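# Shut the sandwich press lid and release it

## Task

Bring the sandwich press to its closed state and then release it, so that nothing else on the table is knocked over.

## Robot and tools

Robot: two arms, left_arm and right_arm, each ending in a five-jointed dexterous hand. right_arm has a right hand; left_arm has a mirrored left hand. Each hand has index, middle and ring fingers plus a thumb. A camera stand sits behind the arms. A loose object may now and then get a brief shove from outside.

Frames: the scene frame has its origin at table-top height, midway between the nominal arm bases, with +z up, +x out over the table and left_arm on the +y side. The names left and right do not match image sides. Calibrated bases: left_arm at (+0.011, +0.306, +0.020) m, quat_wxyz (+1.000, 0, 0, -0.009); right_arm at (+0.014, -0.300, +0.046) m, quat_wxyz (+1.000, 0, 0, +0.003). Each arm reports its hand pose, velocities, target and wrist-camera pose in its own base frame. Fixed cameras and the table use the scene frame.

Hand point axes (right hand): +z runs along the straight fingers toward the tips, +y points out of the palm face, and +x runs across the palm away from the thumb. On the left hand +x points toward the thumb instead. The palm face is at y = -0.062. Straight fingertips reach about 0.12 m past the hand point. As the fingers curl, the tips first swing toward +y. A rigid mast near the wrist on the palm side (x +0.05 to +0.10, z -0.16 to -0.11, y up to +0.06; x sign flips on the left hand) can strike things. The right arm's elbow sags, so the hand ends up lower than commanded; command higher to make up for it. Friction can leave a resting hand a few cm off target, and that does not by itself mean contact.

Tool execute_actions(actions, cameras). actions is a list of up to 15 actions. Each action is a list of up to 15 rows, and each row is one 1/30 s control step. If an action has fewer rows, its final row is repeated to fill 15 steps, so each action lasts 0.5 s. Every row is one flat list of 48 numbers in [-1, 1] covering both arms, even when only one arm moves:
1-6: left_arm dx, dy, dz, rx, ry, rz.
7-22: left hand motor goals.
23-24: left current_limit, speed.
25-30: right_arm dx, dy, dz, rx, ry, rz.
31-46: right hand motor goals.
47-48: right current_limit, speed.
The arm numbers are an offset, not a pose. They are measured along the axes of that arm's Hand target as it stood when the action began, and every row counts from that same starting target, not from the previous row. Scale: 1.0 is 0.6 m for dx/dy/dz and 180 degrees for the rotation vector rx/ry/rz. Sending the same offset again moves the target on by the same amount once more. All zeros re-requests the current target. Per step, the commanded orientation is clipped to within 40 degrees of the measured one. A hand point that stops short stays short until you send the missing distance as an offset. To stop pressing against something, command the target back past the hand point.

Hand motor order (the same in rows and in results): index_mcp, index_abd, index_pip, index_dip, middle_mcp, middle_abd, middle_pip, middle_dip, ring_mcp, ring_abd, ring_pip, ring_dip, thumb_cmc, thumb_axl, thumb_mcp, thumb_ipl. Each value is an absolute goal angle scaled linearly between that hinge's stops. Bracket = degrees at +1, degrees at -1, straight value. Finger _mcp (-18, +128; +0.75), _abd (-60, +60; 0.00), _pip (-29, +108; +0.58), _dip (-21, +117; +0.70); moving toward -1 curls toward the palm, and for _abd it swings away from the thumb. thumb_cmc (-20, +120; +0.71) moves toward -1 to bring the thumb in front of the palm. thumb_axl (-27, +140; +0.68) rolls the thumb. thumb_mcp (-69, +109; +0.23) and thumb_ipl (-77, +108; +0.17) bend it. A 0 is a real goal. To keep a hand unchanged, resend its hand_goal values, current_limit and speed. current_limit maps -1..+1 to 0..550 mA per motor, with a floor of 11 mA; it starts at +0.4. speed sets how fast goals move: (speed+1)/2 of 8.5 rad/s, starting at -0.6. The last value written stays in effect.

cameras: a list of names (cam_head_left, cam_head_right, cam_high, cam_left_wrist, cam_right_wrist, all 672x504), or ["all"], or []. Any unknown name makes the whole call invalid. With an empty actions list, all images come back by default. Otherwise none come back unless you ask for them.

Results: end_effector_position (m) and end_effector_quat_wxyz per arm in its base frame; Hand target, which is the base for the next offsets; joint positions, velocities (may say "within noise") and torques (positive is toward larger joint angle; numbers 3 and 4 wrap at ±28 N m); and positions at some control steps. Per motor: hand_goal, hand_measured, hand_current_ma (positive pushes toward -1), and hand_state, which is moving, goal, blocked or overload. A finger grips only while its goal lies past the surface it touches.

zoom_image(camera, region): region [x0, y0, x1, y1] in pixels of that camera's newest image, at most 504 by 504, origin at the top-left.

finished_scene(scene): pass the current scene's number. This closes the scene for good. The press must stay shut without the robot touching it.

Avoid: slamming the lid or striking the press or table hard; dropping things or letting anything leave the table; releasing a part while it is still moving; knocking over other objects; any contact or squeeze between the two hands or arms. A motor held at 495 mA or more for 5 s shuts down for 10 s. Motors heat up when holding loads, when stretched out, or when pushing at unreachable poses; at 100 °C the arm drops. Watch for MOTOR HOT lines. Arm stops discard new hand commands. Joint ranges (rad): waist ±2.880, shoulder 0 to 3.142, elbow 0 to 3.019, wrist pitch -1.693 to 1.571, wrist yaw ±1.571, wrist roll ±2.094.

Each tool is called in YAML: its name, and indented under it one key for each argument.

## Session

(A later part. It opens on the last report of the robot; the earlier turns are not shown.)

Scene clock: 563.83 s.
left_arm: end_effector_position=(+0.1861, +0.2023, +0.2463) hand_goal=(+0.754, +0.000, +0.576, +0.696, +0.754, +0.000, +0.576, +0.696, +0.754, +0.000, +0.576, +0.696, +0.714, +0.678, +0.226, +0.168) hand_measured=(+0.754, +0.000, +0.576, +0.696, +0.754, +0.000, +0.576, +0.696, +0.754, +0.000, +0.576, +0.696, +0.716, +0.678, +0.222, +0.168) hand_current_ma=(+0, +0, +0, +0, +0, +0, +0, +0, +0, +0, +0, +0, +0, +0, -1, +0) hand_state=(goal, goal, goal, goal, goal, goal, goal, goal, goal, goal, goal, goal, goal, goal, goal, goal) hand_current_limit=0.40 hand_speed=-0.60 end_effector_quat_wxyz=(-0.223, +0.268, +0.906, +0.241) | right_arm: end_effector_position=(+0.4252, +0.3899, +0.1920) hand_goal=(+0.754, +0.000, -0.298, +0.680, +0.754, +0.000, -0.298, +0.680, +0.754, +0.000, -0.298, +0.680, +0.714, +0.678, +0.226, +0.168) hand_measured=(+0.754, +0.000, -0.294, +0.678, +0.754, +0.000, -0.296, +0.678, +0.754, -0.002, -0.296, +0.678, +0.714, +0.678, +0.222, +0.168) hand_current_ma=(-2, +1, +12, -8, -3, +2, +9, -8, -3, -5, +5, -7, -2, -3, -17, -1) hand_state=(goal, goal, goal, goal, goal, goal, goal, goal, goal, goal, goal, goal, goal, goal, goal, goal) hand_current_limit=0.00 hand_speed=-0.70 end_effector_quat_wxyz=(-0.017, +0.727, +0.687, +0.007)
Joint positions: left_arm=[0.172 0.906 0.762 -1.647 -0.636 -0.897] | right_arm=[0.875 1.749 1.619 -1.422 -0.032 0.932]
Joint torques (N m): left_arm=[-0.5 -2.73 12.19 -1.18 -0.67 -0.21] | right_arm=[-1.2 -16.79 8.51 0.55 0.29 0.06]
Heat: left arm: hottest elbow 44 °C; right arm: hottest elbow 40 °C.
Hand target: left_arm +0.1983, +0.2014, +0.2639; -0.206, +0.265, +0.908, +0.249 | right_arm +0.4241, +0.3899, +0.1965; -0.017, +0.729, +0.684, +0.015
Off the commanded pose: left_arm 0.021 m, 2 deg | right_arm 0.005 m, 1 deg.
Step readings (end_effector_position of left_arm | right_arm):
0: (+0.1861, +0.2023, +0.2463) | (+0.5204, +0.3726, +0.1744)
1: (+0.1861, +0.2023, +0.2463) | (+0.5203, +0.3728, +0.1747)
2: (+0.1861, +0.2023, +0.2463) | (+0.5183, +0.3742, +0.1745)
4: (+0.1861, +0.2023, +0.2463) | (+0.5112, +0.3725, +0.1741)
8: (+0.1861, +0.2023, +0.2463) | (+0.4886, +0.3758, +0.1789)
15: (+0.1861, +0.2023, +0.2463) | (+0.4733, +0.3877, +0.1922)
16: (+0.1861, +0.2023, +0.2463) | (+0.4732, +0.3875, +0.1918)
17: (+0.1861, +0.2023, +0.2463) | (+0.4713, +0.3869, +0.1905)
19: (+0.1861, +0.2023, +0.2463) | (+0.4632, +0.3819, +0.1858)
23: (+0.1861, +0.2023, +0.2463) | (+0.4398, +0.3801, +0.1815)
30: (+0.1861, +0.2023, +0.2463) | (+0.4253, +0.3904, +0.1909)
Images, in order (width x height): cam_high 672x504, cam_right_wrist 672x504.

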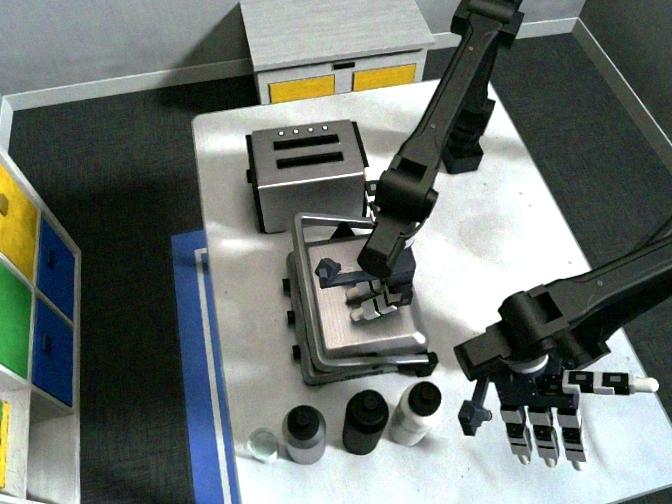

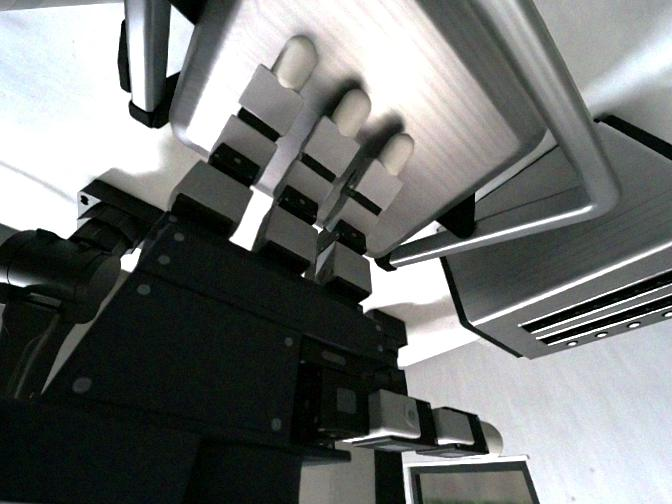

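execute_actions:
  actions:
    - [[0,0,0,0,0,0,0.754,0,0.576,0.696,0.754,0,0.576,0.696,0.754,0,0.576,0.696,0.714,0.678,0.226,0.168,0.4,-0.6,0,0,-0.12,0,0,0,0.754,0,-0.298,0.68,0.754,0,-0.298,0.68,0.754,0,-0.298,0.68,0.714,0.678,0.226,0.168,0,-0.7]]
    - [[0,0,0,0,0,0,0.754,0,0.576,0.696,0.754,0,0.576,0.696,0.754,0,0.576,0.696,0.714,0.678,0.226,0.168,0.4,-0.6,-0.1,-0.05,-0.1,0,0,0,0.754,0,-0.298,0.68,0.754,0,-0.298,0.68,0.754,0,-0.298,0.68,0.714,0.678,0.226,0.168,0,-0.7]]
  cameras: ["cam_head_left","cam_head_right","cam_high"]

zoom_image:
  camera: "cam_high"
  region: [240, 180, 460, 400]

zoom_image:
  camera: "cam_head_left"
  region: [260, 200, 460, 360]

Scene clock: 570.60 s.
left_arm: end_effector_position=(+0.1861, +0.2023, +0.2463) hand_goal=(+0.754, +0.000, +0.576, +0.696, +0.754, +0.000, +0.576, +0.696, +0.754, +0.000, +0.576, +0.696, +0.714, +0.678, +0.226, +0.168) hand_measured=(+0.754, +0.000, +0.576, +0.696, +0.754, +0.000, +0.576, +0.696, +0.754, +0.000, +0.576, +0.696, +0.716, +0.678, +0.222, +0.168) hand_current_ma=(+0, +0, +0, +0, +0, +0, +0, +0, +0, +0, +0, +0, +0, +0, -1, +0) hand_state=(goal, goal, goal, goal, goal, goal, goal, goal, goal, goal, goal, goal, goal, goal, goal, goal) hand_current_limit=0.40 hand_speed=-0.60 end_effector_quat_wxyz=(-0.223, +0.268, +0.906, +0.241) | right_arm: end_effector_position=(+0.3858, +0.3300, +0.3310) hand_goal=(+0.754, +0.000, -0.298, +0.680, +0.754, +0.000, -0.298, +0.680, +0.754, +0.000, -0.298, +0.680, +0.714, +0.678, +0.226, +0.168) hand_measured=(+0.754, +0.000, -0.294, +0.678, +0.754, +0.000, -0.296, +0.678, +0.754, -0.002, -0.296, +0.678, +0.714, +0.678, +0.222, +0.168) hand_current_ma=(-1, +1, +12, -8, -2, +2, +9, -7, -1, -5, +5, -7, -2, -3, -19, -1) hand_state=(goal, goal, goal, goal, goal, goal, goal, goal, goal, goal, goal, goal, goal, goal, goal, goal) hand_current_limit=0.00 hand_speed=-0.70 end_effector_quat_wxyz=(-0.018, +0.729, +0.684, +0.029)
Joint positions: left_arm=[0.172 0.906 0.762 -1.647 -0.636 -0.897] | right_arm=[0.859 1.538 1.715 -1.686 -0.031 0.924]
Joint torques (N m): left_arm=[-0.5 -2.78 12.19 -1.18 -0.67 -0.21] | right_arm=[-2.43 -11.99 9.09 0.29 0.29 -0.15]
Motor temperatures (°C): left_arm=[23 26 44 22 26 23] | right_arm=[24 31 39 25 22 22]
Heat: left arm: hottest elbow 44 °C; right arm: hottest elbow 39 °C.
Hand target: left_arm +0.1983, +0.2014, +0.2639; -0.206, +0.265, +0.908, +0.249 | right_arm +0.3903, +0.3262, +0.3256; -0.017, +0.729, +0.684, +0.015
Off the commanded pose: left_arm 0.021 m, 2 deg | right_arm 0.008 m, 2 deg.
joint sent to its limit (right arm) — joint 4 (wrist pitch), lower limit. The joint targets still meet the commanded pose.
Step readings (end_effector_position of left_arm | right_arm):
0: (+0.1861, +0.2023, +0.2463) | (+0.4252, +0.3899, +0.1920)
1: (+0.1861, +0.2023, +0.2463) | (+0.4251, +0.3897, +0.1920)
2: (+0.1861, +0.2023, +0.2463) | (+0.4236, +0.3880, +0.1920)
4: (+0.1861, +0.2023, +0.2463) | (+0.4192, +0.3828, +0.1956)
8: (+0.1861, +0.2023, +0.2463) | (+0.4154, +0.3780, +0.2164)
15: (+0.1861, +0.2023, +0.2463) | (+0.4175, +0.3806, +0.2505)
16: (+0.1861, +0.2023, +0.2463) | (+0.4173, +0.3803, +0.2518)
17: (+0.1861, +0.2023, +0.2463) | (+0.4157, +0.3784, +0.2534)
19: (+0.1861, +0.2023, +0.2463) | (+0.4102, +0.3702, +0.2597)
23: (+0.1861, +0.2023, +0.2463) | (+0.3953, +0.3482, +0.2915)
30: (+0.1861, +0.2023, +0.2463) | (+0.3840, +0.3280, +0.3374)
Images, in order (width x height): cam_head_left 672x504, cam_head_right 672x504, cam_high 672x504.

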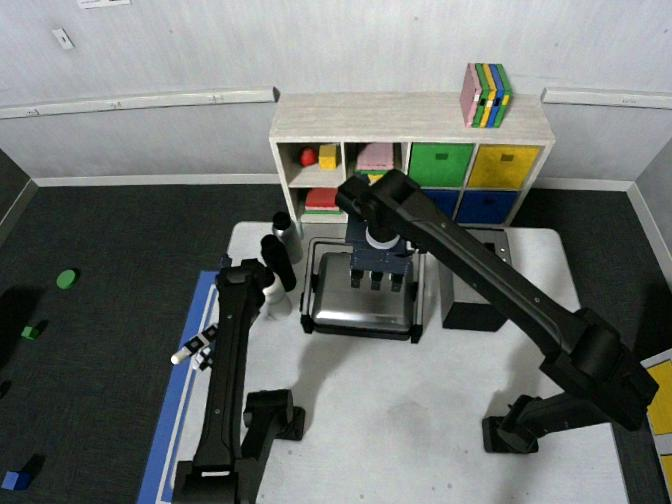

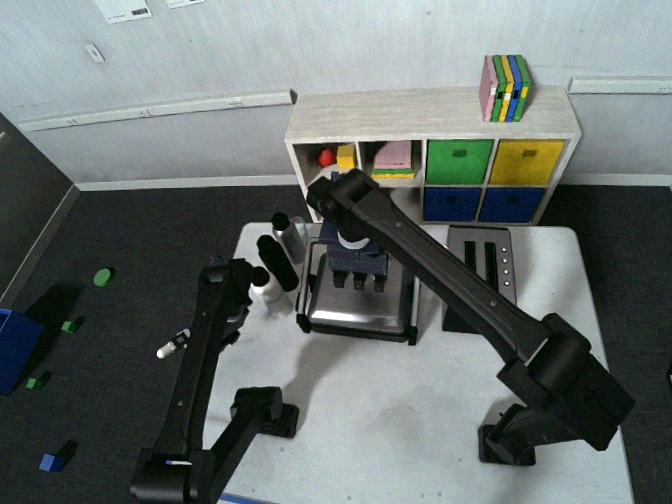

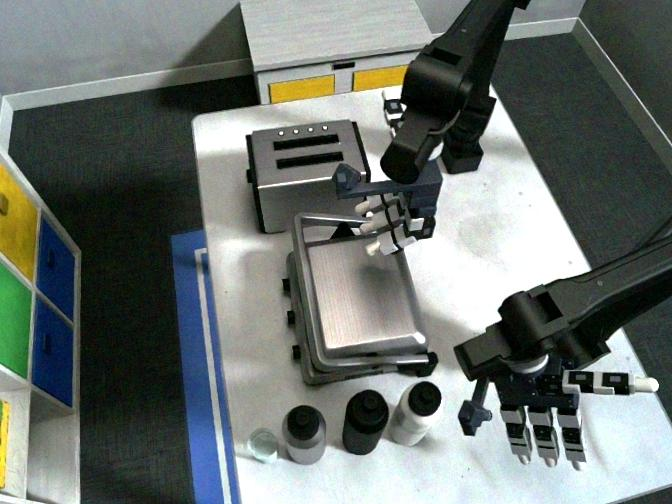

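Scaled by 2.291 from the camera's 672x504 image, which has a finer 960x720 frame.

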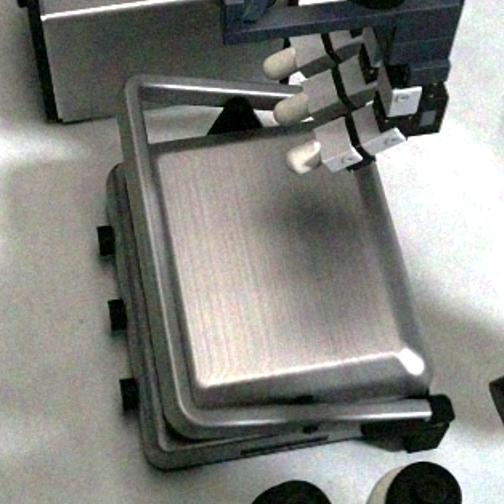

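Scaled by 2.520 from the camera's 672x504 image, which has a finer 960x720 frame.

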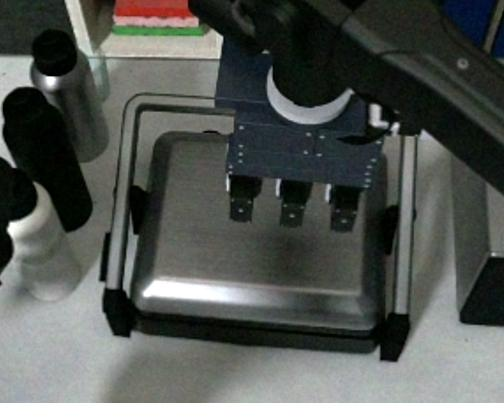

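finished_scene:
  scene: 1

The scene is finished: the task was done.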